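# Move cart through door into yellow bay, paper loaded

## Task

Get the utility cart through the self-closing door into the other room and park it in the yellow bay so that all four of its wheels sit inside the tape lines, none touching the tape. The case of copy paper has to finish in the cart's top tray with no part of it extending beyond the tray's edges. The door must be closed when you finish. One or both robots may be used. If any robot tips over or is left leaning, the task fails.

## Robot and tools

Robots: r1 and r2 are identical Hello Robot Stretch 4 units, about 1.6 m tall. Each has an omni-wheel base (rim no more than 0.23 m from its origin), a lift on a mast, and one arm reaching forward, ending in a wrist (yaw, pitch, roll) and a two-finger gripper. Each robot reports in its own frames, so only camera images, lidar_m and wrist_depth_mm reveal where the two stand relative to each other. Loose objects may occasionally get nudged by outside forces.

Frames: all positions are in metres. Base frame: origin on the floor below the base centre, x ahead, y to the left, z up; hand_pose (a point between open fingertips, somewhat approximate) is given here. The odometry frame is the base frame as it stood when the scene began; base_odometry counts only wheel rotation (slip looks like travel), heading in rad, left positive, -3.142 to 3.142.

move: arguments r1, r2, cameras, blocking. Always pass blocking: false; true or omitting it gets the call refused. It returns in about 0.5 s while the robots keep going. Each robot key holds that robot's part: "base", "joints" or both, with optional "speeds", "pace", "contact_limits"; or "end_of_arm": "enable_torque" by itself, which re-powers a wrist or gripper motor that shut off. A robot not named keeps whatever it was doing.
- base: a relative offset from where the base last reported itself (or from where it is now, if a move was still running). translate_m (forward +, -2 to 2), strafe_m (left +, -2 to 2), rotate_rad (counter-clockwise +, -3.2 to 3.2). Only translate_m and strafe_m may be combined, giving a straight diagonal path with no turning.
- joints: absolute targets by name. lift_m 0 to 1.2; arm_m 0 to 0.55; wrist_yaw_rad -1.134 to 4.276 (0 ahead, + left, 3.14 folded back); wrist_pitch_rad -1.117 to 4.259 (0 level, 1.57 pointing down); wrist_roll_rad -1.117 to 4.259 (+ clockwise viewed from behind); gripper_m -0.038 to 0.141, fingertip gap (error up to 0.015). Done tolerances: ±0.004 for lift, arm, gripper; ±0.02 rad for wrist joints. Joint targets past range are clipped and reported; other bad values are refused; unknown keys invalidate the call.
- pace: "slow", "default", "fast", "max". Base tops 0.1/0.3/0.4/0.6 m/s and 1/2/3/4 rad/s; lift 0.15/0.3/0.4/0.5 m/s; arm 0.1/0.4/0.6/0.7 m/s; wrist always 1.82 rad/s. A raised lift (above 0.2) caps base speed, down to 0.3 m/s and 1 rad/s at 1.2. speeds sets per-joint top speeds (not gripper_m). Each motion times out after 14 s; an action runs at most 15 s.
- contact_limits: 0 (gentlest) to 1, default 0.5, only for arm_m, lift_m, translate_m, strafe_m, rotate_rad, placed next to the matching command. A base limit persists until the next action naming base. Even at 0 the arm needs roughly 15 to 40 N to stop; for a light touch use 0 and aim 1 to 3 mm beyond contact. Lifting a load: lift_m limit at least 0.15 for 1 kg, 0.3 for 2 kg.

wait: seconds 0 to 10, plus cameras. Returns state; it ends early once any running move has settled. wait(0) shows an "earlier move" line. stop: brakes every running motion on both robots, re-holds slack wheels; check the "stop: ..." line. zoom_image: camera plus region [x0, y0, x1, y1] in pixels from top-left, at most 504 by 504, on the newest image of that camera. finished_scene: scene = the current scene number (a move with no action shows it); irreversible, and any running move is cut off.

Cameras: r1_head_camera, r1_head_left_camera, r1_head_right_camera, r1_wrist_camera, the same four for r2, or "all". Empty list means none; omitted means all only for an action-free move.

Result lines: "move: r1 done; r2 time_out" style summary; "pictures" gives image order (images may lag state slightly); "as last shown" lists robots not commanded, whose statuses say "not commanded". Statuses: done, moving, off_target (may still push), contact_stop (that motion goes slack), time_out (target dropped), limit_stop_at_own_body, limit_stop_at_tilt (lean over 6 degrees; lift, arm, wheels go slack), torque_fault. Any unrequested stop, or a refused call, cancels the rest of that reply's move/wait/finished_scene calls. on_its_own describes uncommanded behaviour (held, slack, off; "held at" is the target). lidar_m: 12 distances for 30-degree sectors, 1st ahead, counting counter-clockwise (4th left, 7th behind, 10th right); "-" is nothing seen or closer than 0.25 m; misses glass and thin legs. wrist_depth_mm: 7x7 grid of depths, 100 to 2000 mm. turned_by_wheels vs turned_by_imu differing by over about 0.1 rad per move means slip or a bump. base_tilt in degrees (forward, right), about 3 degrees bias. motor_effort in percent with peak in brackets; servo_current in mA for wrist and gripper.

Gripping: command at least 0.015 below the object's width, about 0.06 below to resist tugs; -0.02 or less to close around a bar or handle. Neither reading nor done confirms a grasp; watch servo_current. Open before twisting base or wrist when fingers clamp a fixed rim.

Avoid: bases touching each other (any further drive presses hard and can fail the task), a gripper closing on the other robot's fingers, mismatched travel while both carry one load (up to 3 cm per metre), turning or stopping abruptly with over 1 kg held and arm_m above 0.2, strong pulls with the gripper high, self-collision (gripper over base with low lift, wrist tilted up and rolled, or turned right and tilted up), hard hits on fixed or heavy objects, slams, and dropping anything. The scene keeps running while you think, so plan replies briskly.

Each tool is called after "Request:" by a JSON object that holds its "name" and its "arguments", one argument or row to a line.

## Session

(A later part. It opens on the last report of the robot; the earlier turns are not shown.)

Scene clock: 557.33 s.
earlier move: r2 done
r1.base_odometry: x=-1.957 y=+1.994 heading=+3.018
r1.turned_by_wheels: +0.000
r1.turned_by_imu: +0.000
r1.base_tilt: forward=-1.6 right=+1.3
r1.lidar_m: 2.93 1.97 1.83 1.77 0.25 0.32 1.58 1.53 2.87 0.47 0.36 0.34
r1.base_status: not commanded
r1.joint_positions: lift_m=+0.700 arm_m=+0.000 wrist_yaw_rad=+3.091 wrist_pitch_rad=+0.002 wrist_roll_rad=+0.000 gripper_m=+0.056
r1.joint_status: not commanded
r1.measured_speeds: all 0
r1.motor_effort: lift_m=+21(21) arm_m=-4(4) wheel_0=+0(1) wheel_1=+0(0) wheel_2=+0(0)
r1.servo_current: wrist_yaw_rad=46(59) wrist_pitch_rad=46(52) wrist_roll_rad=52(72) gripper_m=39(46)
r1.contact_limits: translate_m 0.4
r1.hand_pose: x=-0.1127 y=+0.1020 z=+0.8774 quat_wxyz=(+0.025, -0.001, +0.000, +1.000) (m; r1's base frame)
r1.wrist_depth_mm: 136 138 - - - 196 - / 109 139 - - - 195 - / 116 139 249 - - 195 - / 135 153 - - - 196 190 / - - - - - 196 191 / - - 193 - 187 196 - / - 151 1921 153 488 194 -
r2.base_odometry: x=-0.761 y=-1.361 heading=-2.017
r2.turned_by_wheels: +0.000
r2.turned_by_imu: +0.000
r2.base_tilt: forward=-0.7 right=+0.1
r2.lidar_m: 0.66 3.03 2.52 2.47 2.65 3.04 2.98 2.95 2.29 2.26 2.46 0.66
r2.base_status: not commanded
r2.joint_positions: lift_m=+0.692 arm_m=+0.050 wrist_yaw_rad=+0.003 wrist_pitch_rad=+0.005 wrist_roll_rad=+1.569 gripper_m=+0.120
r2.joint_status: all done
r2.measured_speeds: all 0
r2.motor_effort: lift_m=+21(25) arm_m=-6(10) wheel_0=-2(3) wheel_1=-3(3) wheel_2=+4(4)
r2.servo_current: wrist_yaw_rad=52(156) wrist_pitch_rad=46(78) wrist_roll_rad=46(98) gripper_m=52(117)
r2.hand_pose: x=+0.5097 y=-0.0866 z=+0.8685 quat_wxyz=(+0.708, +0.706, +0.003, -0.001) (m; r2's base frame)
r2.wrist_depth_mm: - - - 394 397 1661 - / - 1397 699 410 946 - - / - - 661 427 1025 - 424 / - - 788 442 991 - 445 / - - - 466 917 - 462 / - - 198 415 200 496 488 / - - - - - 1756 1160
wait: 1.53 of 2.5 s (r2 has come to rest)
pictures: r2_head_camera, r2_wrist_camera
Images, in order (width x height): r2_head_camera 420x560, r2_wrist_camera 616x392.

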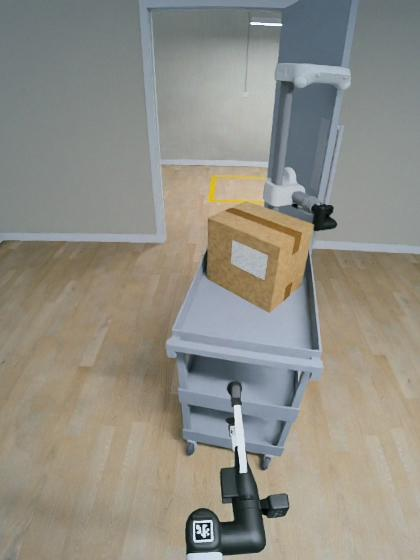

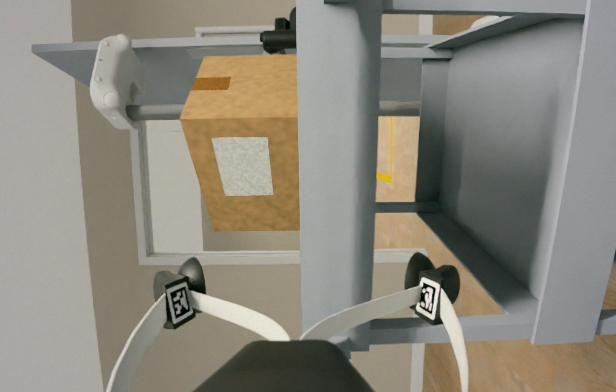

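Request:
{"name": "move", "arguments": {
  "blocking": false,
  "r2": {"base":{"translate_m":0.235},"pace":"slow","contact_limits":{"translate_m":0.2}}
}}

Request:
{"name": "wait", "arguments": {
  "seconds": 3.2,
  "cameras": ["r2_wrist_camera"]
}}

Request:
{"name": "move", "arguments": {
  "blocking": false,
  "r2": {"joints":{"gripper_m":-0.038}}
}}

Request:
{"name": "wait", "arguments": {
  "seconds": 1.5,
  "cameras": ["r2_wrist_camera"]
}}

Scene clock: 573.67 s.
move: r2 moving
r1: as last shown
r1.lidar_m: 2.90 1.99 1.84 1.79 0.25 0.32 1.54 1.53 2.87 0.49 0.36 0.34
r1.servo_current: wrist_yaw_rad=52(72) wrist_pitch_rad=46(46) wrist_roll_rad=59(65) gripper_m=33(52)
r1.contact_limits: translate_m 0.4
r1.wrist_depth_mm: 136 138 - - - 195 - / 109 138 - - - 195 - / 116 139 250 - - 195 - / 135 153 - - - 196 189 / - - - - - 196 191 / - - 194 - 187 196 - / - 152 1983 153 488 195 -
r2.base_odometry: x=-0.767 y=-1.372 heading=-2.017
r2.turned_by_wheels: +0.000
r2.turned_by_imu: +0.001
r2.base_tilt: forward=-0.7 right=+0.1
r2.lidar_m: 0.65 3.02 2.50 2.47 2.64 3.05 2.99 2.94 2.32 2.28 2.45 0.65
r2.base_status: translate_m moving
r2.joint_positions: lift_m=+0.692 arm_m=+0.050 wrist_yaw_rad=+0.003 wrist_pitch_rad=+0.005 wrist_roll_rad=+1.569 gripper_m=+0.120
r2.joint_status: not commanded
r2.measured_speeds: translate_m=+0.048 strafe_m=+0.000 rotate_rad=-0.003 lift_m=+0.000 arm_m=+0.000 wrist_yaw_rad=+0.000 wrist_pitch_rad=+0.000 wrist_roll_rad=+0.000
r2.motor_effort: lift_m=+21(21) arm_m=-6(7) wheel_0=+6(11) wheel_1=+5(8) wheel_2=-7(10)
r2.servo_current: wrist_yaw_rad=52(59) wrist_pitch_rad=39(46) wrist_roll_rad=39(59) gripper_m=46(59)
r2.contact_limits: translate_m 0.2
r2.hand_pose: x=+0.5097 y=-0.0866 z=+0.8685 quat_wxyz=(+0.708, +0.706, +0.003, -0.001) (m; r2's base frame)
r2.wrist_depth_mm: - - - 382 384 1182 - / - 1366 691 397 946 - - / - - 647 413 1008 - - / - - 778 430 1042 - 427 / - - - 452 904 - 449 / - - 199 402 200 488 473 / - - - - - 1708 1160
pictures: none

Scene clock: 576.80 s.
earlier move: r2 done
r1.base_odometry: x=-1.957 y=+1.994 heading=+3.018
r1.turned_by_wheels: +0.000
r1.turned_by_imu: +0.000
r1.base_tilt: forward=-1.6 right=+1.3
r1.lidar_m: 2.91 2.00 1.84 1.83 0.25 0.32 1.55 1.51 2.86 0.45 0.32 0.31
r1.base_status: not commanded
r1.joint_positions: lift_m=+0.700 arm_m=+0.000 wrist_yaw_rad=+3.091 wrist_pitch_rad=+0.002 wrist_roll_rad=+0.000 gripper_m=+0.056
r1.joint_status: not commanded
r1.measured_speeds: all 0
r1.motor_effort: lift_m=+21(21) arm_m=-4(4) wheel_0=+0(1) wheel_1=+0(1) wheel_2=+0(0)
r1.servo_current: wrist_yaw_rad=46(72) wrist_pitch_rad=46(52) wrist_roll_rad=59(65) gripper_m=39(52)
r1.contact_limits: translate_m 0.4
r1.hand_pose: x=-0.1127 y=+0.1020 z=+0.8774 quat_wxyz=(+0.025, -0.001, +0.000, +1.000) (m; r1's base frame)
r1.wrist_depth_mm: 136 138 - - - 195 - / 109 138 - - - 195 - / 116 139 250 - - 195 - / 136 153 - - - 196 190 / - - - - - 196 191 / - - 194 - 187 196 - / - 152 1983 153 480 194 -
r2.base_odometry: x=-0.863 y=-1.573 heading=-2.017
r2.turned_by_wheels: +0.000
r2.turned_by_imu: +0.001
r2.base_tilt: forward=-0.6 right=+0.1
r2.lidar_m: 0.47 2.77 2.51 2.46 2.61 3.27 3.20 3.00 2.34 2.29 2.49 0.44
r2.base_status: done
r2.joint_positions: lift_m=+0.692 arm_m=+0.050 wrist_yaw_rad=+0.001 wrist_pitch_rad=+0.005 wrist_roll_rad=+1.570 gripper_m=+0.120
r2.joint_status: not commanded
r2.measured_speeds: all 0
r2.motor_effort: lift_m=+21(21) arm_m=+4(7) wheel_0=+5(11) wheel_1=+5(8) wheel_2=-6(11)
r2.servo_current: wrist_yaw_rad=59(59) wrist_pitch_rad=46(52) wrist_roll_rad=46(65) gripper_m=46(59)
r2.contact_limits: translate_m 0.2
r2.hand_pose: x=+0.5094 y=-0.0872 z=+0.8686 quat_wxyz=(+0.708, +0.707, +0.002, -0.001) (m; r2's base frame)
r2.wrist_depth_mm: - 504 504 156 210 - - / - 445 436 163 220 778 - / - - 496 170 229 - - / - - 574 179 238 - - / - - - 187 247 1863 - / - - 198 191 198 1499 508 / - - - - 273 1756 1160
wait: 3.13 of 3.2 s (r2 has come to rest)
pictures: r2_wrist_camera
Images, in order (width x height): r2_wrist_camera 616x392.

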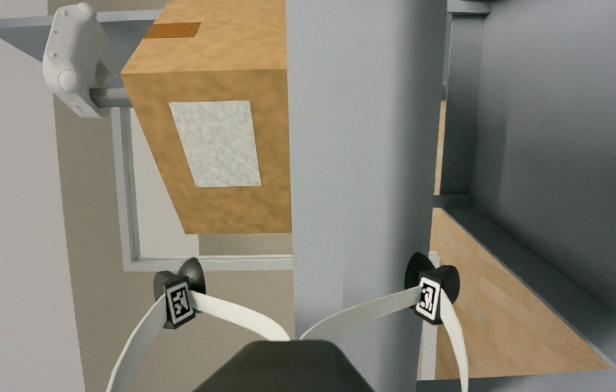

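Scene clock: 577.30 s.
move: r2 moving
r1: as last shown
r1.lidar_m: 2.91 2.01 1.85 1.79 0.25 0.35 1.55 1.50 2.88 0.45 0.32 0.33
r1.motor_effort: lift_m=+21(21) arm_m=-4(4) wheel_0=+0(0) wheel_1=+0(0) wheel_2=+0(0)
r1.servo_current: wrist_yaw_rad=59(59) wrist_pitch_rad=52(52) wrist_roll_rad=46(52) gripper_m=33(46)
r1.contact_limits: translate_m 0.4
r1.wrist_depth_mm: 136 138 - - - 195 - / 109 138 - - - 195 - / 116 139 250 - - 195 - / 135 153 - - - 196 190 / - - - - - 196 191 / - - 194 - 187 196 - / - 152 1921 153 488 194 -
r2.base_odometry: x=-0.863 y=-1.573 heading=-2.017
r2.turned_by_wheels: +0.000
r2.turned_by_imu: +0.000
r2.base_tilt: forward=-0.7 right=+0.1
r2.lidar_m: 0.48 2.80 2.51 2.46 2.63 3.23 3.23 2.98 2.31 2.27 2.48 0.44
r2.base_status: not commanded
r2.joint_positions: lift_m=+0.692 arm_m=+0.050 wrist_yaw_rad=+0.001 wrist_pitch_rad=+0.005 wrist_roll_rad=+1.570 gripper_m=+0.106
r2.joint_status: gripper_m moving
r2.measured_speeds: all 0
r2.motor_effort: lift_m=+21(21) arm_m=+4(4) wheel_0=+5(5) wheel_1=+5(5) wheel_2=-6(6)
r2.servo_current: wrist_yaw_rad=46(52) wrist_pitch_rad=46(46) wrist_roll_rad=46(52) gripper_m=104(104)
r2.contact_limits: translate_m 0.2
r2.hand_pose: x=+0.5094 y=-0.0872 z=+0.8686 quat_wxyz=(+0.708, +0.707, +0.002, -0.001) (m; r2's base frame)
r2.wrist_depth_mm: - 504 500 156 211 - - / - 445 436 163 219 778 - / - - 496 169 228 - - / - - 574 178 237 - - / - - - 187 247 1863 - / - - 196 193 190 1537 508 / - - - - 272 1756 1160
pictures: none

Scene clock: 578.80 s.
earlier move: r2 moving
r1.base_odometry: x=-1.957 y=+1.994 heading=+3.018
r1.turned_by_wheels: +0.000
r1.turned_by_imu: +0.000
r1.base_tilt: forward=-1.6 right=+1.3
r1.lidar_m: 2.90 1.98 1.84 1.81 0.25 0.32 1.58 1.51 2.88 0.47 0.34 0.33
r1.base_status: not commanded
r1.joint_positions: lift_m=+0.700 arm_m=+0.000 wrist_yaw_rad=+3.091 wrist_pitch_rad=+0.002 wrist_roll_rad=+0.000 gripper_m=+0.056
r1.joint_status: not commanded
r1.measured_speeds: all 0
r1.motor_effort: lift_m=+21(21) arm_m=-4(4) wheel_0=+0(1) wheel_1=+0(0) wheel_2=+0(0)
r1.servo_current: wrist_yaw_rad=46(72) wrist_pitch_rad=46(52) wrist_roll_rad=46(65) gripper_m=39(46)
r1.contact_limits: translate_m 0.4
r1.hand_pose: x=-0.1127 y=+0.1020 z=+0.8774 quat_wxyz=(+0.025, -0.001, +0.000, +1.000) (m; r1's base frame)
r1.wrist_depth_mm: 136 138 - - - 195 - / 109 138 - - - 195 - / 116 139 249 - - 196 - / 135 153 - - - 195 190 / - - - - - 196 191 / - - 194 - 188 196 - / - 151 1983 153 492 195 -
r2.base_odometry: x=-0.863 y=-1.573 heading=-2.017
r2.turned_by_wheels: +0.000
r2.turned_by_imu: +0.000
r2.base_tilt: forward=-0.7 right=+0.1
r2.lidar_m: 0.45 2.81 2.48 2.46 2.61 3.28 3.22 3.02 2.31 2.28 2.47 0.46
r2.base_status: not commanded
r2.joint_positions: lift_m=+0.692 arm_m=+0.050 wrist_yaw_rad=+0.001 wrist_pitch_rad=+0.005 wrist_roll_rad=+1.570 gripper_m=-0.036
r2.joint_status: gripper_m moving
r2.measured_speeds: all 0
r2.motor_effort: lift_m=+21(21) arm_m=+4(4) wheel_0=+4(5) wheel_1=+4(5) wheel_2=-4(6)
r2.servo_current: wrist_yaw_rad=52(59) wrist_pitch_rad=46(52) wrist_roll_rad=52(59) gripper_m=156(312)
r2.contact_limits: translate_m 0.2
r2.hand_pose: x=+0.5094 y=-0.0872 z=+0.8686 quat_wxyz=(+0.708, +0.707, +0.002, -0.001) (m; r2's base frame)
r2.wrist_depth_mm: - 480 484 144 198 - - / - 421 424 149 206 759 - / - - 484 154 215 - - / - - 559 161 224 - - / - - - 172 234 1863 - / - - 183 178 178 1499 492 / - - - - - 1537 1098
wait: 1.50 s; no rest
pictures: r2_wrist_camera
Images, in order (width x height): r2_wrist_camera 616x392.

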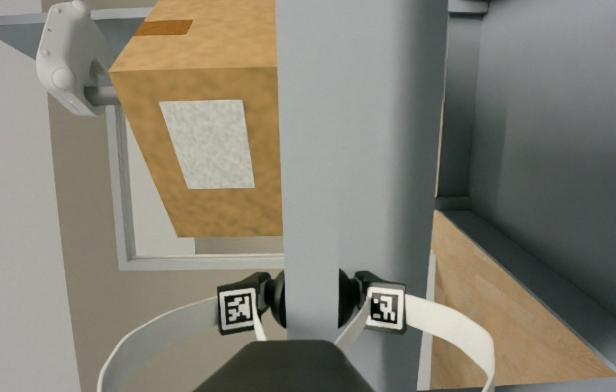

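Request:
{"name": "move", "arguments": {
  "blocking": false,
  "r2": {"base":{"translate_m":-0.5,"strafe_m":0.38},"pace":"slow","contact_limits":{"translate_m":0.8}}
}}

Request:
{"name": "wait", "arguments": {
  "seconds": 3.5,
  "cameras": ["r2_head_camera"]
}}

Request:
{"name": "wait", "arguments": {
  "seconds": 4,
  "cameras": ["r2_wrist_camera","r2_head_camera"]
}}

Scene clock: 584.13 s.
earlier move: r2 done
move: r2 moving
r1: as last shown
r1.lidar_m: 2.91 2.00 1.84 1.80 0.25 0.31 1.55 1.53 2.87 0.47 0.36 0.33
r1.servo_current: wrist_yaw_rad=59(65) wrist_pitch_rad=46(46) wrist_roll_rad=46(59) gripper_m=39(46)
r1.contact_limits: translate_m 0.4
r1.wrist_depth_mm: 136 138 - - - 195 - / 109 138 - - - 195 - / 116 139 250 - - 196 - / 135 153 - - - 196 189 / - - - - - 195 191 / - - 194 - 187 196 - / - 152 1863 153 484 193 -
r2.base_odometry: x=-0.851 y=-1.567 heading=-2.017
r2.turned_by_wheels: +0.001
r2.turned_by_imu: +0.001
r2.base_tilt: forward=-0.7 right=+0.1
r2.lidar_m: 0.47 2.80 2.50 2.44 2.59 3.27 3.21 2.99 2.35 2.31 2.48 0.47
r2.base_status: translate_m moving; strafe_m moving
r2.joint_positions: lift_m=+0.692 arm_m=+0.050 wrist_yaw_rad=+0.001 wrist_pitch_rad=+0.005 wrist_roll_rad=+1.570 gripper_m=-0.036
r2.joint_status: all done
r2.measured_speeds: translate_m=-0.043 strafe_m=+0.032 rotate_rad=+0.000 lift_m=+0.000 arm_m=+0.000 wrist_yaw_rad=+0.000 wrist_pitch_rad=+0.000 wrist_roll_rad=+0.000
r2.motor_effort: lift_m=+21(21) arm_m=+4(4) wheel_0=-6(11) wheel_1=+5(6) wheel_2=+9(11)
r2.servo_current: wrist_yaw_rad=46(52) wrist_pitch_rad=46(46) wrist_roll_rad=39(59) gripper_m=124(137)
r2.contact_limits: translate_m 0.8
r2.hand_pose: x=+0.5094 y=-0.0872 z=+0.8686 quat_wxyz=(+0.708, +0.707, +0.002, -0.001) (m; r2's base frame)
r2.wrist_depth_mm: - 477 484 144 198 - - / - 424 424 149 207 759 - / - - 480 155 216 - - / - - 559 161 224 - - / - - - 171 234 1863 - / - - 183 178 177 1499 496 / - - - - - 1618 1138
pictures: none

Scene clock: 587.63 s.
earlier move: r2 moving
r1.base_odometry: x=-1.957 y=+1.994 heading=+3.018
r1.turned_by_wheels: +0.000
r1.turned_by_imu: +0.000
r1.base_tilt: forward=-1.6 right=+1.3
r1.lidar_m: 2.90 1.99 1.85 1.81 0.25 0.34 1.56 1.53 2.88 2.93 0.68 0.67
r1.base_status: not commanded
r1.joint_positions: lift_m=+0.700 arm_m=+0.000 wrist_yaw_rad=+3.091 wrist_pitch_rad=+0.002 wrist_roll_rad=+0.000 gripper_m=+0.056
r1.joint_status: not commanded
r1.measured_speeds: all 0
r1.motor_effort: lift_m=+21(21) arm_m=-4(4) wheel_0=+0(1) wheel_1=+0(0) wheel_2=+0(0)
r1.servo_current: wrist_yaw_rad=33(72) wrist_pitch_rad=46(52) wrist_roll_rad=39(72) gripper_m=46(52)
r1.contact_limits: translate_m 0.4
r1.hand_pose: x=-0.1127 y=+0.1020 z=+0.8774 quat_wxyz=(+0.025, -0.001, +0.000, +1.000) (m; r1's base frame)
r1.wrist_depth_mm: 136 138 - - - 195 - / 109 138 - - - 194 - / 116 139 249 - - 195 - / 135 153 - - - 196 190 / - - - - - 196 190 / - - 194 - 188 196 - / - 151 1921 153 484 194 -
r2.base_odometry: x=-0.548 y=-1.411 heading=-2.016
r2.turned_by_wheels: +0.000
r2.turned_by_imu: +0.000
r2.base_tilt: forward=-0.6 right=+0.1
r2.lidar_m: 0.47 2.95 2.32 2.27 2.43 2.97 2.89 3.12 2.52 2.48 2.64 0.45
r2.base_status: translate_m moving; strafe_m moving
r2.joint_positions: lift_m=+0.692 arm_m=+0.050 wrist_yaw_rad=+0.000 wrist_pitch_rad=+0.005 wrist_roll_rad=+1.570 gripper_m=-0.036
r2.joint_status: all done
r2.measured_speeds: translate_m=-0.079 strafe_m=+0.061 rotate_rad=+0.006 lift_m=+0.000 arm_m=+0.000 wrist_yaw_rad=+0.000 wrist_pitch_rad=+0.000 wrist_roll_rad=+0.000
r2.motor_effort: lift_m=+21(21) arm_m=+4(4) wheel_0=-2(13) wheel_1=+4(7) wheel_2=+11(11)
r2.servo_current: wrist_yaw_rad=39(59) wrist_pitch_rad=46(52) wrist_roll_rad=52(59) gripper_m=124(137)
r2.contact_limits: translate_m 0.8
r2.hand_pose: x=+0.5092 y=-0.0875 z=+0.8686 quat_wxyz=(+0.708, +0.707, +0.002, -0.002) (m; r2's base frame)
r2.wrist_depth_mm: - 433 430 137 190 - - / - 430 424 142 199 - - / - - 488 148 211 - - / - - 585 158 221 - - / - - - 167 233 1661 - / - - 183 178 178 1464 480 / - - - - 262 1618 1138
wait: 3.50 s; no rest
pictures: r2_head_camera
Images, in order (width x height): r2_head_camera 420x560.

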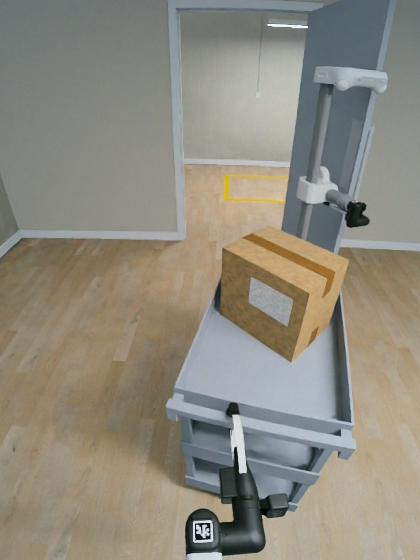

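Scene clock: 591.13 s.
earlier move: r2 done
r1.base_odometry: x=-1.957 y=+1.994 heading=+3.018
r1.turned_by_wheels: +0.000
r1.turned_by_imu: +0.000
r1.base_tilt: forward=-1.6 right=+1.2
r1.lidar_m: 2.94 1.97 1.84 1.82 0.25 0.32 1.56 1.51 2.87 2.93 0.95 0.96
r1.base_status: not commanded
r1.joint_positions: lift_m=+0.700 arm_m=+0.000 wrist_yaw_rad=+3.091 wrist_pitch_rad=+0.002 wrist_roll_rad=+0.000 gripper_m=+0.056
r1.joint_status: not commanded
r1.measured_speeds: all 0
r1.motor_effort: lift_m=+21(21) arm_m=-4(4) wheel_0=+0(1) wheel_1=+0(0) wheel_2=+0(0)
r1.servo_current: wrist_yaw_rad=46(72) wrist_pitch_rad=46(52) wrist_roll_rad=39(72) gripper_m=39(52)
r1.contact_limits: translate_m 0.4
r1.hand_pose: x=-0.1127 y=+0.1020 z=+0.8774 quat_wxyz=(+0.025, -0.001, +0.000, +1.000) (m; r1's base frame)
r1.wrist_depth_mm: 136 138 - - - 195 - / 109 138 - - - 194 - / 116 139 249 - - 196 - / 135 153 - - - 196 190 / - - - - - 196 191 / - - 193 - 189 196 - / - 152 1921 153 488 195 -
r2.base_odometry: x=-0.305 y=-1.286 heading=-2.016
r2.turned_by_wheels: +0.000
r2.turned_by_imu: +0.000
r2.base_tilt: forward=-0.7 right=+0.1
r2.lidar_m: 0.43 2.77 2.18 2.13 2.27 2.73 2.69 2.87 2.68 2.60 2.84 0.43
r2.base_status: done
r2.joint_positions: lift_m=+0.692 arm_m=+0.050 wrist_yaw_rad=+0.000 wrist_pitch_rad=+0.005 wrist_roll_rad=+1.570 gripper_m=-0.036
r2.joint_status: all done
r2.measured_speeds: all 0
r2.motor_effort: lift_m=+21(21) arm_m=+4(4) wheel_0=-3(13) wheel_1=+5(7) wheel_2=+9(11)
r2.servo_current: wrist_yaw_rad=52(59) wrist_pitch_rad=39(52) wrist_roll_rad=46(59) gripper_m=130(137)
r2.contact_limits: translate_m 0.8
r2.hand_pose: x=+0.5093 y=-0.0875 z=+0.8686 quat_wxyz=(+0.708, +0.707, +0.002, -0.002) (m; r2's base frame)
r2.wrist_depth_mm: - 418 415 133 186 - - / - 433 427 139 196 - - / - - 492 146 206 - - / - - 585 155 219 - - / - - - 164 231 1708 525 / - - 183 175 177 1499 1138 / - - - - 262 1499 1138
wait: 3.50 of 4 s (r2 has come to rest)
pictures: r2_head_camera, r2_wrist_camera
Images, in order (width x height): r2_head_camera 420x560, r2_wrist_camera 616x392.

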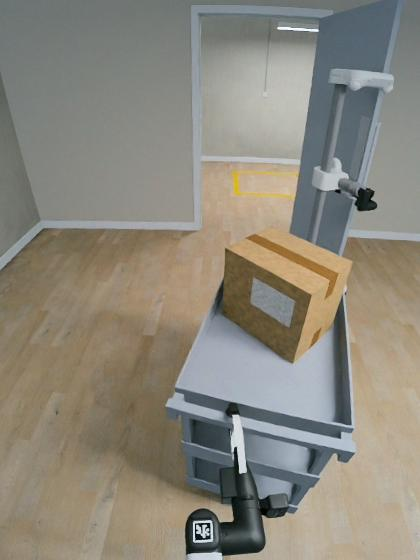

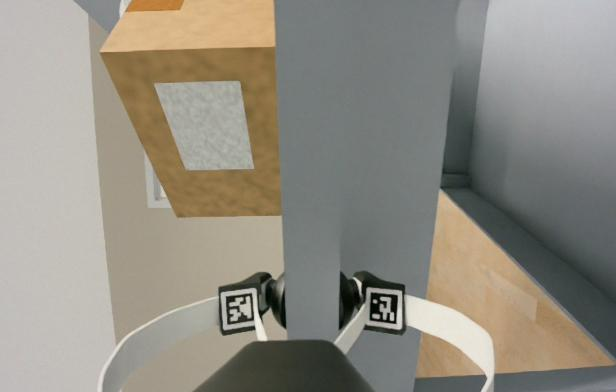

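Request:
{"name": "move", "arguments": {
  "blocking": false,
  "r2": {"base":{"strafe_m":0.13},"pace":"slow","contact_limits":{"strafe_m":0.8}}
}}

Request:
{"name": "wait", "arguments": {
  "seconds": 2.2
}}

Request:
{"name": "move", "arguments": {
  "blocking": false,
  "r2": {"base":{"strafe_m":-0.36},"pace":"fast","contact_limits":{"strafe_m":0.8}}
}}

Request:
{"name": "wait", "arguments": {
  "seconds": 2.5,
  "cameras": ["r2_head_camera","r2_wrist_camera"]
}}

Scene clock: 600.53 s.
move: r2 moving
r1: as last shown
r1.base_tilt: forward=-1.6 right=+1.3
r1.lidar_m: 2.92 1.98 1.84 1.80 0.25 0.32 1.56 1.55 2.87 2.91 0.95 0.93
r1.servo_current: wrist_yaw_rad=52(59) wrist_pitch_rad=39(46) wrist_roll_rad=46(59) gripper_m=46(46)
r1.contact_limits: translate_m 0.4
r1.wrist_depth_mm: 136 138 - - - 196 - / 109 138 - - - 195 - / 116 139 249 - - 195 - / 135 153 - - - 195 190 / - - - - - 196 191 / - - 194 - 187 196 - / - 151 1983 153 484 194 -
r2.base_odometry: x=-0.292 y=-1.292 heading=-2.017
r2.turned_by_wheels: +0.000
r2.turned_by_imu: +0.000
r2.base_tilt: forward=-0.7 right=+0.1
r2.lidar_m: 0.46 2.75 2.15 2.11 2.24 2.71 2.66 2.89 2.71 2.63 2.85 0.45
r2.base_status: strafe_m moving
r2.joint_positions: lift_m=+0.692 arm_m=+0.050 wrist_yaw_rad=-0.001 wrist_pitch_rad=+0.005 wrist_roll_rad=+1.570 gripper_m=-0.036
r2.joint_status: not commanded
r2.measured_speeds: translate_m=+0.001 strafe_m=+0.055 rotate_rad=-0.003 lift_m=+0.000 arm_m=+0.000 wrist_yaw_rad=-0.009 wrist_pitch_rad=+0.000 wrist_roll_rad=+0.000
r2.motor_effort: lift_m=+21(21) arm_m=+4(4) wheel_0=-9(11) wheel_1=+7(9) wheel_2=-1(6)
r2.servo_current: wrist_yaw_rad=52(52) wrist_pitch_rad=46(46) wrist_roll_rad=39(59) gripper_m=124(137)
r2.contact_limits: strafe_m 0.8
r2.hand_pose: x=+0.5092 y=-0.0876 z=+0.8686 quat_wxyz=(+0.708, +0.707, +0.002, -0.002) (m; r2's base frame)
r2.wrist_depth_mm: - 427 424 135 188 - - / - 430 418 141 198 - - / - - 488 146 208 - - / - - 585 156 218 - - / - - - 166 231 1708 530 / - - 182 176 177 1499 477 / - - - - - 1618 1118
pictures: none

Scene clock: 602.47 s.
earlier move: r2 done
r1.base_odometry: x=-1.957 y=+1.994 heading=+3.018
r1.turned_by_wheels: +0.000
r1.turned_by_imu: +0.000
r1.base_tilt: forward=-1.6 right=+1.3
r1.lidar_m: 2.90 1.98 1.85 1.77 0.25 0.34 1.59 1.55 2.88 2.94 1.04 1.04
r1.base_status: not commanded
r1.joint_positions: lift_m=+0.700 arm_m=+0.000 wrist_yaw_rad=+3.091 wrist_pitch_rad=+0.002 wrist_roll_rad=+0.000 gripper_m=+0.056
r1.joint_status: not commanded
r1.measured_speeds: all 0
r1.motor_effort: lift_m=+21(21) arm_m=-4(4) wheel_0=+0(1) wheel_1=+0(0) wheel_2=+0(0)
r1.servo_current: wrist_yaw_rad=52(65) wrist_pitch_rad=39(52) wrist_roll_rad=59(72) gripper_m=39(46)
r1.contact_limits: translate_m 0.4
r1.hand_pose: x=-0.1127 y=+0.1020 z=+0.8774 quat_wxyz=(+0.025, -0.001, +0.000, +1.000) (m; r1's base frame)
r1.wrist_depth_mm: 136 138 - - - 195 - / 109 138 - - - 195 - / 116 139 248 - - 195 - / 135 153 - - - 195 190 / - - - - - 196 191 / - - 194 - 188 196 - / - 152 1983 153 480 195 -
r2.base_odometry: x=-0.188 y=-1.342 heading=-2.016
r2.turned_by_wheels: +0.000
r2.turned_by_imu: +0.000
r2.base_tilt: forward=-0.7 right=+0.1
r2.lidar_m: 0.50 2.62 2.02 1.99 2.15 2.72 2.67 2.87 2.82 2.73 0.46 0.41
r2.base_status: done
r2.joint_positions: lift_m=+0.692 arm_m=+0.050 wrist_yaw_rad=-0.003 wrist_pitch_rad=+0.007 wrist_roll_rad=+1.570 gripper_m=-0.037
r2.joint_status: not commanded
r2.measured_speeds: all 0
r2.motor_effort: lift_m=+21(21) arm_m=+4(4) wheel_0=-4(14) wheel_1=+3(9) wheel_2=-2(6)
r2.servo_current: wrist_yaw_rad=46(59) wrist_pitch_rad=46(52) wrist_roll_rad=39(59) gripper_m=98(137)
r2.contact_limits: strafe_m 0.8
r2.hand_pose: x=+0.5090 y=-0.0883 z=+0.8681 quat_wxyz=(+0.708, +0.707, +0.001, -0.003) (m; r2's base frame)
r2.wrist_depth_mm: - 368 368 104 161 - - / - 449 436 114 173 - - / - - 530 120 186 - - / - - - 132 202 - - / - - - 146 220 1537 480 / - - 183 159 175 1464 1160 / - - - - 265 298 314
wait: 1.93 of 2.2 s (r2 has come to rest)
pictures: none

Scene clock: 602.97 s.
move: r2 moving
r1: as last shown
r1.lidar_m: 2.90 1.98 1.86 1.78 0.25 0.33 1.58 1.52 2.88 2.95 1.03 1.02
r1.motor_effort: lift_m=+21(21) arm_m=-4(4) wheel_0=-1(1) wheel_1=+0(0) wheel_2=+0(0)
r1.servo_current: wrist_yaw_rad=59(59) wrist_pitch_rad=39(46) wrist_roll_rad=52(65) gripper_m=33(46)
r1.contact_limits: translate_m 0.4
r1.wrist_depth_mm: 136 138 - - - 195 - / 109 139 - - - 195 - / 116 139 249 - - 195 - / 135 153 - - - 195 189 / - - - - - 196 190 / - - 194 - 188 196 - / - 151 1983 153 484 195 -
r2.base_odometry: x=-0.236 y=-1.318 heading=-2.016
r2.turned_by_wheels: +0.001
r2.turned_by_imu: +0.001
r2.base_tilt: forward=-0.7 right=+0.0
r2.lidar_m: 0.48 2.68 2.05 2.04 2.18 2.74 2.65 2.85 2.75 2.67 2.89 0.42
r2.base_status: strafe_m moving
r2.joint_positions: lift_m=+0.692 arm_m=+0.050 wrist_yaw_rad=+0.006 wrist_pitch_rad=+0.007 wrist_roll_rad=+1.570 gripper_m=-0.037
r2.joint_status: not commanded
r2.measured_speeds: translate_m=+0.001 strafe_m=-0.213 rotate_rad=-0.005 lift_m=+0.000 arm_m=+0.000 wrist_yaw_rad=+0.000 wrist_pitch_rad=+0.000 wrist_roll_rad=+0.000
r2.motor_effort: lift_m=+21(21) arm_m=+4(4) wheel_0=+19(22) wheel_1=-12(12) wheel_2=-1(2)
r2.servo_current: wrist_yaw_rad=52(52) wrist_pitch_rad=46(52) wrist_roll_rad=52(59) gripper_m=98(111)
r2.contact_limits: strafe_m 0.8
r2.hand_pose: x=+0.5098 y=-0.0857 z=+0.8681 quat_wxyz=(+0.708, +0.707, +0.004, +0.000) (m; r2's base frame)
r2.wrist_depth_mm: - 364 366 103 159 - - / - 439 427 112 171 - - / - - 517 118 184 - - / - - - 129 201 - - / - - - 144 217 1576 488 / - - - 156 179 1464 1160 / - - - - 264 303 320
pictures: none

Scene clock: 604.57 s.
earlier move: r2 done
r1.base_odometry: x=-1.957 y=+1.994 heading=+3.018
r1.turned_by_wheels: +0.000
r1.turned_by_imu: +0.000
r1.base_tilt: forward=-1.6 right=+1.2
r1.lidar_m: 2.94 1.98 1.84 1.80 0.25 0.32 1.55 1.53 2.87 2.93 0.85 0.84
r1.base_status: not commanded
r1.joint_positions: lift_m=+0.700 arm_m=+0.000 wrist_yaw_rad=+3.091 wrist_pitch_rad=+0.002 wrist_roll_rad=+0.000 gripper_m=+0.056
r1.joint_status: not commanded
r1.measured_speeds: all 0
r1.motor_effort: lift_m=+21(21) arm_m=-4(4) wheel_0=+0(1) wheel_1=+0(0) wheel_2=+0(0)
r1.servo_current: wrist_yaw_rad=46(72) wrist_pitch_rad=46(52) wrist_roll_rad=59(72) gripper_m=46(46)
r1.contact_limits: translate_m 0.4
r1.hand_pose: x=-0.1127 y=+0.1020 z=+0.8774 quat_wxyz=(+0.025, -0.001, +0.000, +1.000) (m; r1's base frame)
r1.wrist_depth_mm: 136 138 - - - 195 - / 109 138 - - - 195 - / 116 139 249 - - 195 - / 135 153 - - - 195 189 / - - - - - 196 191 / - - 193 - 188 196 - / - 152 1863 153 484 194 -
r2.base_odometry: x=-0.512 y=-1.187 heading=-2.016
r2.turned_by_wheels: +0.000
r2.turned_by_imu: +0.001
r2.base_tilt: forward=-0.7 right=+0.1
r2.lidar_m: 0.43 3.05 2.41 2.35 2.52 2.73 2.71 2.92 2.46 2.39 2.57 0.48
r2.base_status: done
r2.joint_positions: lift_m=+0.692 arm_m=+0.050 wrist_yaw_rad=+0.001 wrist_pitch_rad=+0.007 wrist_roll_rad=+1.570 gripper_m=-0.037
r2.joint_status: not commanded
r2.measured_speeds: all 0
r2.motor_effort: lift_m=+21(21) arm_m=+4(4) wheel_0=+1(22) wheel_1=-2(14) wheel_2=+2(4)
r2.servo_current: wrist_yaw_rad=33(59) wrist_pitch_rad=46(52) wrist_roll_rad=46(59) gripper_m=104(111)
r2.contact_limits: strafe_m 0.8
r2.hand_pose: x=+0.5094 y=-0.0871 z=+0.8679 quat_wxyz=(+0.708, +0.707, +0.003, -0.002) (m; r2's base frame)
r2.wrist_depth_mm: - - - 160 220 1366 - / - - 564 163 222 798 - / - 459 452 163 225 820 - / - - 492 165 227 842 - / - - 549 168 227 - - / - - 183 168 179 - - / - - - - 233 1464 462
wait: 1.60 of 2.5 s (r2 has come to rest)
pictures: r2_head_camera, r2_wrist_camera
Images, in order (width x height): r2_head_camera 420x560, r2_wrist_camera 616x392.

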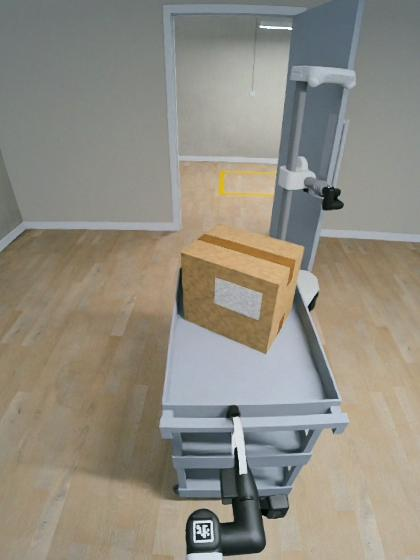

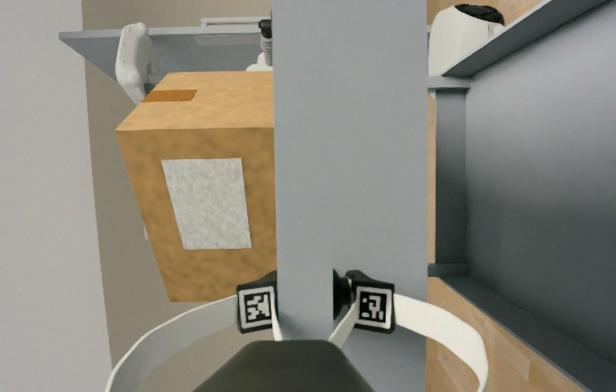

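Request:
{"name": "move", "arguments": {
  "blocking": false,
  "r2": {"base":{"strafe_m":-0.22},"pace":"fast","contact_limits":{"strafe_m":0.8}}
}}

Request:
{"name": "wait", "arguments": {
  "seconds": 2
}}

Request:
{"name": "move", "arguments": {
  "blocking": false,
  "r2": {"base":{"strafe_m":0.35,"translate_m":-0.1},"pace":"slow","contact_limits":{"strafe_m":0.8}}
}}

Request:
{"name": "wait", "arguments": {
  "seconds": 4.6,
  "cameras": ["r2_head_camera","r2_wrist_camera"]
}}

Scene clock: 613.47 s.
move: r2 moving
r1: as last shown
r1.base_tilt: forward=-1.6 right=+1.3
r1.lidar_m: 2.93 2.02 1.85 1.83 0.25 0.33 1.54 1.51 2.88 2.94 0.84 0.79
r1.servo_current: wrist_yaw_rad=52(65) wrist_pitch_rad=46(52) wrist_roll_rad=39(59) gripper_m=46(46)
r1.contact_limits: translate_m 0.4
r1.wrist_depth_mm: 135 138 - - - 195 - / 109 138 - - - 194 - / 116 138 250 - - 195 - / 135 154 - - - 195 190 / - - - - - 196 191 / - - 193 - 188 196 - / - 152 1983 153 484 194 -
r2.base_odometry: x=-0.562 y=-1.163 heading=-2.016
r2.turned_by_wheels: +0.000
r2.turned_by_imu: +0.001
r2.base_tilt: forward=-0.7 right=+0.1
r2.lidar_m: 0.43 3.16 2.46 2.40 2.60 2.73 2.69 2.89 2.39 2.32 2.51 0.48
r2.base_status: strafe_m moving
r2.joint_positions: lift_m=+0.692 arm_m=+0.050 wrist_yaw_rad=+0.003 wrist_pitch_rad=+0.007 wrist_roll_rad=+1.570 gripper_m=-0.037
r2.joint_status: not commanded
r2.measured_speeds: translate_m=+0.000 strafe_m=-0.212 rotate_rad=-0.002 lift_m=+0.000 arm_m=+0.000 wrist_yaw_rad=+0.000 wrist_pitch_rad=+0.000 wrist_roll_rad=+0.000
r2.motor_effort: lift_m=+21(21) arm_m=+4(4) wheel_0=+14(19) wheel_1=-13(13) wheel_2=+0(2)
r2.servo_current: wrist_yaw_rad=46(65) wrist_pitch_rad=52(52) wrist_roll_rad=52(52) gripper_m=98(104)
r2.contact_limits: strafe_m 0.8
r2.hand_pose: x=+0.5095 y=-0.0866 z=+0.8679 quat_wxyz=(+0.708, +0.707, +0.004, -0.001) (m; r2's base frame)
r2.wrist_depth_mm: - - - 165 225 1397 - / - - - 166 227 798 - / - 512 455 167 227 831 - / - - 480 167 228 831 - / - - 530 168 229 842 - / - - 185 168 179 - - / - - - - 230 1464 488
pictures: none

Scene clock: 614.70 s.
earlier move: r2 done
r1.base_odometry: x=-1.957 y=+1.994 heading=+3.018
r1.turned_by_wheels: +0.000
r1.turned_by_imu: +0.000
r1.base_tilt: forward=-1.6 right=+1.3
r1.lidar_m: 2.94 2.01 1.84 1.80 0.25 0.32 1.58 1.52 2.88 2.92 0.81 0.76
r1.base_status: not commanded
r1.joint_positions: lift_m=+0.700 arm_m=+0.000 wrist_yaw_rad=+3.091 wrist_pitch_rad=+0.002 wrist_roll_rad=+0.000 gripper_m=+0.056
r1.joint_status: not commanded
r1.measured_speeds: all 0
r1.motor_effort: lift_m=+21(21) arm_m=-4(4) wheel_0=+0(1) wheel_1=+0(0) wheel_2=+0(0)
r1.servo_current: wrist_yaw_rad=33(65) wrist_pitch_rad=39(52) wrist_roll_rad=59(65) gripper_m=39(46)
r1.contact_limits: translate_m 0.4
r1.hand_pose: x=-0.1127 y=+0.1020 z=+0.8774 quat_wxyz=(+0.025, -0.001, +0.000, +1.000) (m; r1's base frame)
r1.wrist_depth_mm: 136 138 - - - 195 - / 109 138 - - - 195 - / 116 139 249 - - 196 - / 135 153 - - - 195 190 / - - - - - 196 191 / - - 193 - 188 195 - / - 151 1983 154 488 195 -
r2.base_odometry: x=-0.711 y=-1.092 heading=-2.016
r2.turned_by_wheels: +0.000
r2.turned_by_imu: +0.001
r2.base_tilt: forward=-0.6 right=+0.0
r2.lidar_m: 0.40 3.32 2.64 2.57 2.74 2.76 2.73 2.82 2.21 2.17 2.34 0.48
r2.base_status: done
r2.joint_positions: lift_m=+0.692 arm_m=+0.050 wrist_yaw_rad=+0.002 wrist_pitch_rad=+0.007 wrist_roll_rad=+1.570 gripper_m=-0.037
r2.joint_status: not commanded
r2.measured_speeds: all 0
r2.motor_effort: lift_m=+21(21) arm_m=+4(4) wheel_0=+0(19) wheel_1=+2(15) wheel_2=+0(2)
r2.servo_current: wrist_yaw_rad=39(65) wrist_pitch_rad=52(52) wrist_roll_rad=46(59) gripper_m=104(111)
r2.contact_limits: strafe_m 0.8
r2.hand_pose: x=+0.5094 y=-0.0870 z=+0.8679 quat_wxyz=(+0.708, +0.707, +0.003, -0.002) (m; r2's base frame)
r2.wrist_depth_mm: - - - 204 272 1576 1182 / - - 1756 195 262 1430 488 / - - - 187 251 788 - / - - 469 181 242 - - / - - 488 176 234 842 - / - - 183 168 178 750 - / - - 544 - 221 - -
wait: 1.23 of 2 s (r2 has come to rest)
pictures: none

Scene clock: 615.20 s.
move: r2 moving
r1: as last shown
r1.lidar_m: 2.92 1.96 1.84 1.81 0.25 0.32 1.59 1.52 2.86 2.93 0.81 0.75
r1.servo_current: wrist_yaw_rad=46(91) wrist_pitch_rad=39(52) wrist_roll_rad=39(78) gripper_m=39(46)
r1.contact_limits: translate_m 0.4
r1.wrist_depth_mm: 136 138 - - - 196 - / 109 138 - - - 194 - / 116 139 250 - - 195 - / 135 153 - - - 195 190 / - - - - - 196 190 / - - 194 - 187 196 - / - 152 1983 153 484 195 -
r2.base_odometry: x=-0.699 y=-1.094 heading=-2.016
r2.turned_by_wheels: +0.000
r2.turned_by_imu: +0.000
r2.base_tilt: forward=-0.7 right=+0.1
r2.lidar_m: 0.41 3.32 2.60 2.55 2.74 2.77 2.74 2.86 2.22 2.18 2.34 0.50
r2.base_status: translate_m moving; strafe_m moving
r2.joint_positions: lift_m=+0.692 arm_m=+0.050 wrist_yaw_rad=+0.002 wrist_pitch_rad=+0.007 wrist_roll_rad=+1.570 gripper_m=-0.037
r2.joint_status: not commanded
r2.measured_speeds: translate_m=-0.014 strafe_m=+0.047 rotate_rad=-0.001 lift_m=+0.000 arm_m=+0.000 wrist_yaw_rad=+0.000 wrist_pitch_rad=+0.000 wrist_roll_rad=+0.000
r2.motor_effort: lift_m=+21(21) arm_m=+4(4) wheel_0=-10(11) wheel_1=+5(8) wheel_2=+9(10)
r2.servo_current: wrist_yaw_rad=39(59) wrist_pitch_rad=46(52) wrist_roll_rad=59(59) gripper_m=104(104)
r2.contact_limits: strafe_m 0.8
r2.hand_pose: x=+0.5094 y=-0.0870 z=+0.8679 quat_wxyz=(+0.708, +0.707, +0.003, -0.002) (m; r2's base frame)
r2.wrist_depth_mm: - - - 202 270 1618 1205 / - - - 193 259 1430 488 / - - - 187 250 798 - / - - 477 180 240 - - / - - 488 176 234 820 - / - - 184 168 179 750 - / - - 539 - 221 - -
pictures: none

Scene clock: 619.60 s.
earlier move: r2 done
r1.base_odometry: x=-1.957 y=+1.994 heading=+3.018
r1.turned_by_wheels: +0.000
r1.turned_by_imu: +0.000
r1.base_tilt: forward=-1.6 right=+1.3
r1.lidar_m: 2.93 1.98 1.84 1.80 0.25 0.34 1.58 1.51 2.87 2.94 1.02 1.01
r1.base_status: not commanded
r1.joint_positions: lift_m=+0.700 arm_m=+0.000 wrist_yaw_rad=+3.091 wrist_pitch_rad=+0.002 wrist_roll_rad=+0.000 gripper_m=+0.056
r1.joint_status: not commanded
r1.measured_speeds: all 0
r1.motor_effort: lift_m=+21(21) arm_m=-3(4) wheel_0=+0(1) wheel_1=+0(0) wheel_2=+0(0)
r1.servo_current: wrist_yaw_rad=33(91) wrist_pitch_rad=39(52) wrist_roll_rad=52(78) gripper_m=33(52)
r1.contact_limits: translate_m 0.4
r1.hand_pose: x=-0.1127 y=+0.1020 z=+0.8774 quat_wxyz=(+0.025, -0.001, +0.000, +1.000) (m; r1's base frame)
r1.wrist_depth_mm: 136 138 - - - 196 - / 109 138 - - - 195 - / 116 139 249 - - 196 - / 135 153 - - - 195 190 / - - - - - 196 191 / - - 194 - 187 196 - / - 151 1983 153 484 195 -
r2.base_odometry: x=-0.352 y=-1.152 heading=-2.016
r2.turned_by_wheels: +0.000
r2.turned_by_imu: -0.001
r2.base_tilt: forward=-0.6 right=+0.1
r2.lidar_m: 0.48 2.92 2.26 2.23 2.39 2.60 2.55 2.79 2.54 2.51 2.71 0.44
r2.base_status: done
r2.joint_positions: lift_m=+0.692 arm_m=+0.050 wrist_yaw_rad=-0.001 wrist_pitch_rad=+0.007 wrist_roll_rad=+1.570 gripper_m=-0.037
r2.joint_status: not commanded
r2.measured_speeds: all 0
r2.motor_effort: lift_m=+21(21) arm_m=+4(4) wheel_0=-6(16) wheel_1=+4(8) wheel_2=+4(10)
r2.servo_current: wrist_yaw_rad=46(59) wrist_pitch_rad=39(59) wrist_roll_rad=46(65) gripper_m=104(104)
r2.contact_limits: strafe_m 0.8
r2.hand_pose: x=+0.5092 y=-0.0877 z=+0.8679 quat_wxyz=(+0.708, +0.707, +0.002, -0.003) (m; r2's base frame)
r2.wrist_depth_mm: - 433 439 127 181 - - / - 407 407 131 190 - - / - 508 473 140 202 - - / - - 559 147 211 - - / - - - 155 222 1708 - / - - 184 166 178 1464 480 / - - - - - 1537 1160
wait: 4.40 of 4.6 s (r2 has come to rest)
pictures: r2_head_camera, r2_wrist_camera
Images, in order (width x height): r2_head_camera 420x560, r2_wrist_camera 616x392.

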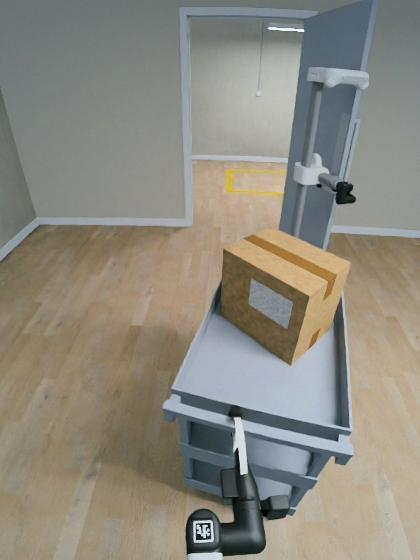

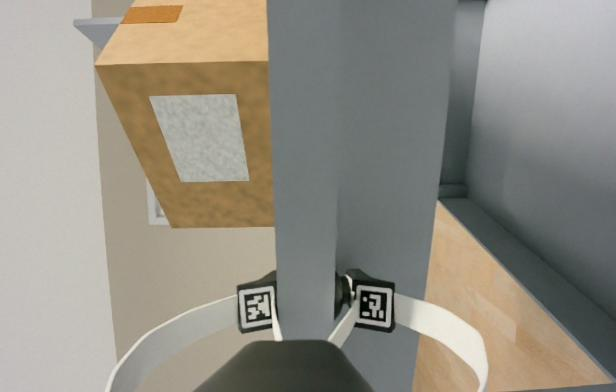

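Request:
{"name": "move", "arguments": {
  "blocking": false,
  "r2": {"base":{"strafe_m":-0.22},"contact_limits":{"strafe_m":0.8}}
}}

Request:
{"name": "wait", "arguments": {
  "seconds": 2,
  "cameras": ["r2_head_camera","r2_wrist_camera"]
}}

Scene clock: 632.37 s.
move: r2 moving
r1: as last shown
r1.base_tilt: forward=-1.6 right=+1.2
r1.lidar_m: 2.93 1.99 1.85 1.79 0.25 0.35 1.56 1.54 2.87 2.93 1.00 0.99
r1.motor_effort: lift_m=+21(21) arm_m=-4(4) wheel_0=+0(1) wheel_1=+0(0) wheel_2=+0(0)
r1.servo_current: wrist_yaw_rad=39(72) wrist_pitch_rad=46(52) wrist_roll_rad=46(59) gripper_m=52(52)
r1.contact_limits: translate_m 0.4
r1.wrist_depth_mm: 136 138 - - - 195 - / 109 138 - - - 194 - / 116 138 248 - - 195 - / 135 153 - - - 196 190 / - - - - - 196 191 / - - 194 - 187 196 - / - 152 1983 153 484 193 -
r2.base_odometry: x=-0.385 y=-1.137 heading=-2.016
r2.turned_by_wheels: +0.000
r2.turned_by_imu: +0.001
r2.base_tilt: forward=-0.7 right=+0.1
r2.lidar_m: 0.45 2.96 2.32 2.25 2.44 2.64 2.59 2.82 2.53 2.46 2.68 0.43
r2.base_status: strafe_m moving
r2.joint_positions: lift_m=+0.692 arm_m=+0.050 wrist_yaw_rad=+0.004 wrist_pitch_rad=+0.007 wrist_roll_rad=+1.570 gripper_m=-0.037
r2.joint_status: not commanded
r2.measured_speeds: translate_m=+0.001 strafe_m=-0.140 rotate_rad=-0.004 lift_m=+0.000 arm_m=+0.000 wrist_yaw_rad=+0.005 wrist_pitch_rad=+0.000 wrist_roll_rad=+0.000
r2.motor_effort: lift_m=+21(21) arm_m=+4(4) wheel_0=+12(16) wheel_1=-10(11) wheel_2=-1(4)
r2.servo_current: wrist_yaw_rad=39(59) wrist_pitch_rad=46(52) wrist_roll_rad=46(52) gripper_m=104(111)
r2.contact_limits: strafe_m 0.8
r2.hand_pose: x=+0.5096 y=-0.0863 z=+0.8679 quat_wxyz=(+0.708, +0.707, +0.004, -0.001) (m; r2's base frame)
r2.wrist_depth_mm: - 445 439 126 180 - - / - 404 404 130 190 - - / - 496 473 138 200 - - / - - 554 147 211 - - / - - - 154 222 1756 - / - - 186 165 179 1464 484 / - - - - - 1537 1160
pictures: none

Scene clock: 633.90 s.
earlier move: r2 done
r1.base_odometry: x=-1.957 y=+1.994 heading=+3.018
r1.turned_by_wheels: +0.000
r1.turned_by_imu: +0.000
r1.base_tilt: forward=-1.6 right=+1.3
r1.lidar_m: 2.94 2.00 1.86 1.79 0.25 0.32 1.59 1.54 2.86 2.92 0.93 0.91
r1.base_status: not commanded
r1.joint_positions: lift_m=+0.700 arm_m=+0.000 wrist_yaw_rad=+3.091 wrist_pitch_rad=+0.002 wrist_roll_rad=+0.000 gripper_m=+0.056
r1.joint_status: not commanded
r1.measured_speeds: all 0
r1.motor_effort: lift_m=+21(21) arm_m=-4(4) wheel_0=+0(1) wheel_1=+0(1) wheel_2=+0(0)
r1.servo_current: wrist_yaw_rad=46(72) wrist_pitch_rad=39(52) wrist_roll_rad=39(59) gripper_m=46(52)
r1.contact_limits: translate_m 0.4
r1.hand_pose: x=-0.1127 y=+0.1020 z=+0.8774 quat_wxyz=(+0.025, -0.001, +0.000, +1.000) (m; r1's base frame)
r1.wrist_depth_mm: 136 138 - - - 195 - / 109 138 - - - 195 - / 116 139 248 - - 195 - / 135 153 - - - 196 189 / - - - - - 196 190 / - - 193 - 187 197 - / - 152 1983 153 480 193 -
r2.base_odometry: x=-0.551 y=-1.058 heading=-2.016
r2.turned_by_wheels: +0.000
r2.turned_by_imu: +0.001
r2.base_tilt: forward=-0.7 right=+0.1
r2.lidar_m: 0.41 3.19 2.50 2.44 2.61 2.66 2.61 2.84 2.35 2.30 2.46 0.48
r2.base_status: done
r2.joint_positions: lift_m=+0.692 arm_m=+0.050 wrist_yaw_rad=+0.002 wrist_pitch_rad=+0.007 wrist_roll_rad=+1.570 gripper_m=-0.037
r2.joint_status: not commanded
r2.measured_speeds: all 0
r2.motor_effort: lift_m=+21(21) arm_m=+4(4) wheel_0=+5(17) wheel_1=-1(12) wheel_2=+0(4)
r2.servo_current: wrist_yaw_rad=52(65) wrist_pitch_rad=46(52) wrist_roll_rad=46(65) gripper_m=91(111)
r2.contact_limits: strafe_m 0.8
r2.hand_pose: x=+0.5095 y=-0.0868 z=+0.8679 quat_wxyz=(+0.708, +0.707, +0.003, -0.002) (m; r2's base frame)
r2.wrist_depth_mm: - - - 169 230 1499 - / - - - 170 229 809 - / - - 477 169 229 831 - / - - 477 229 229 842 - / - - 517 169 229 842 - / - - 183 168 178 - - / - - - - 229 1430 -
wait: 1.53 of 2 s (r2 has come to rest)
pictures: r2_head_camera, r2_wrist_camera
Images, in order (width x height): r2_head_camera 420x560, r2_wrist_camera 616x392.

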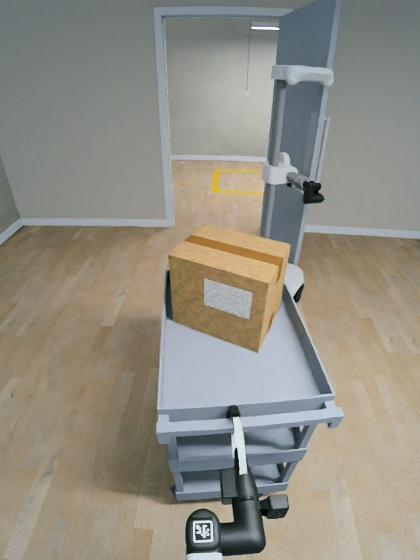

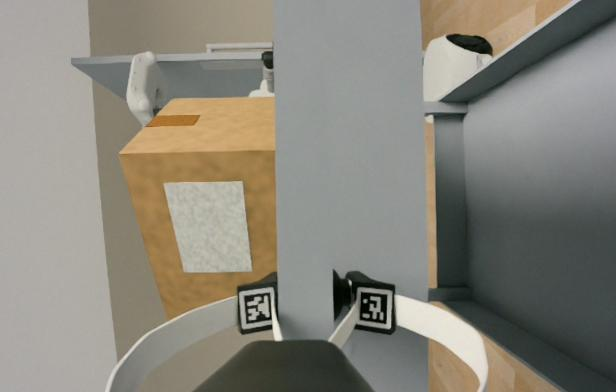

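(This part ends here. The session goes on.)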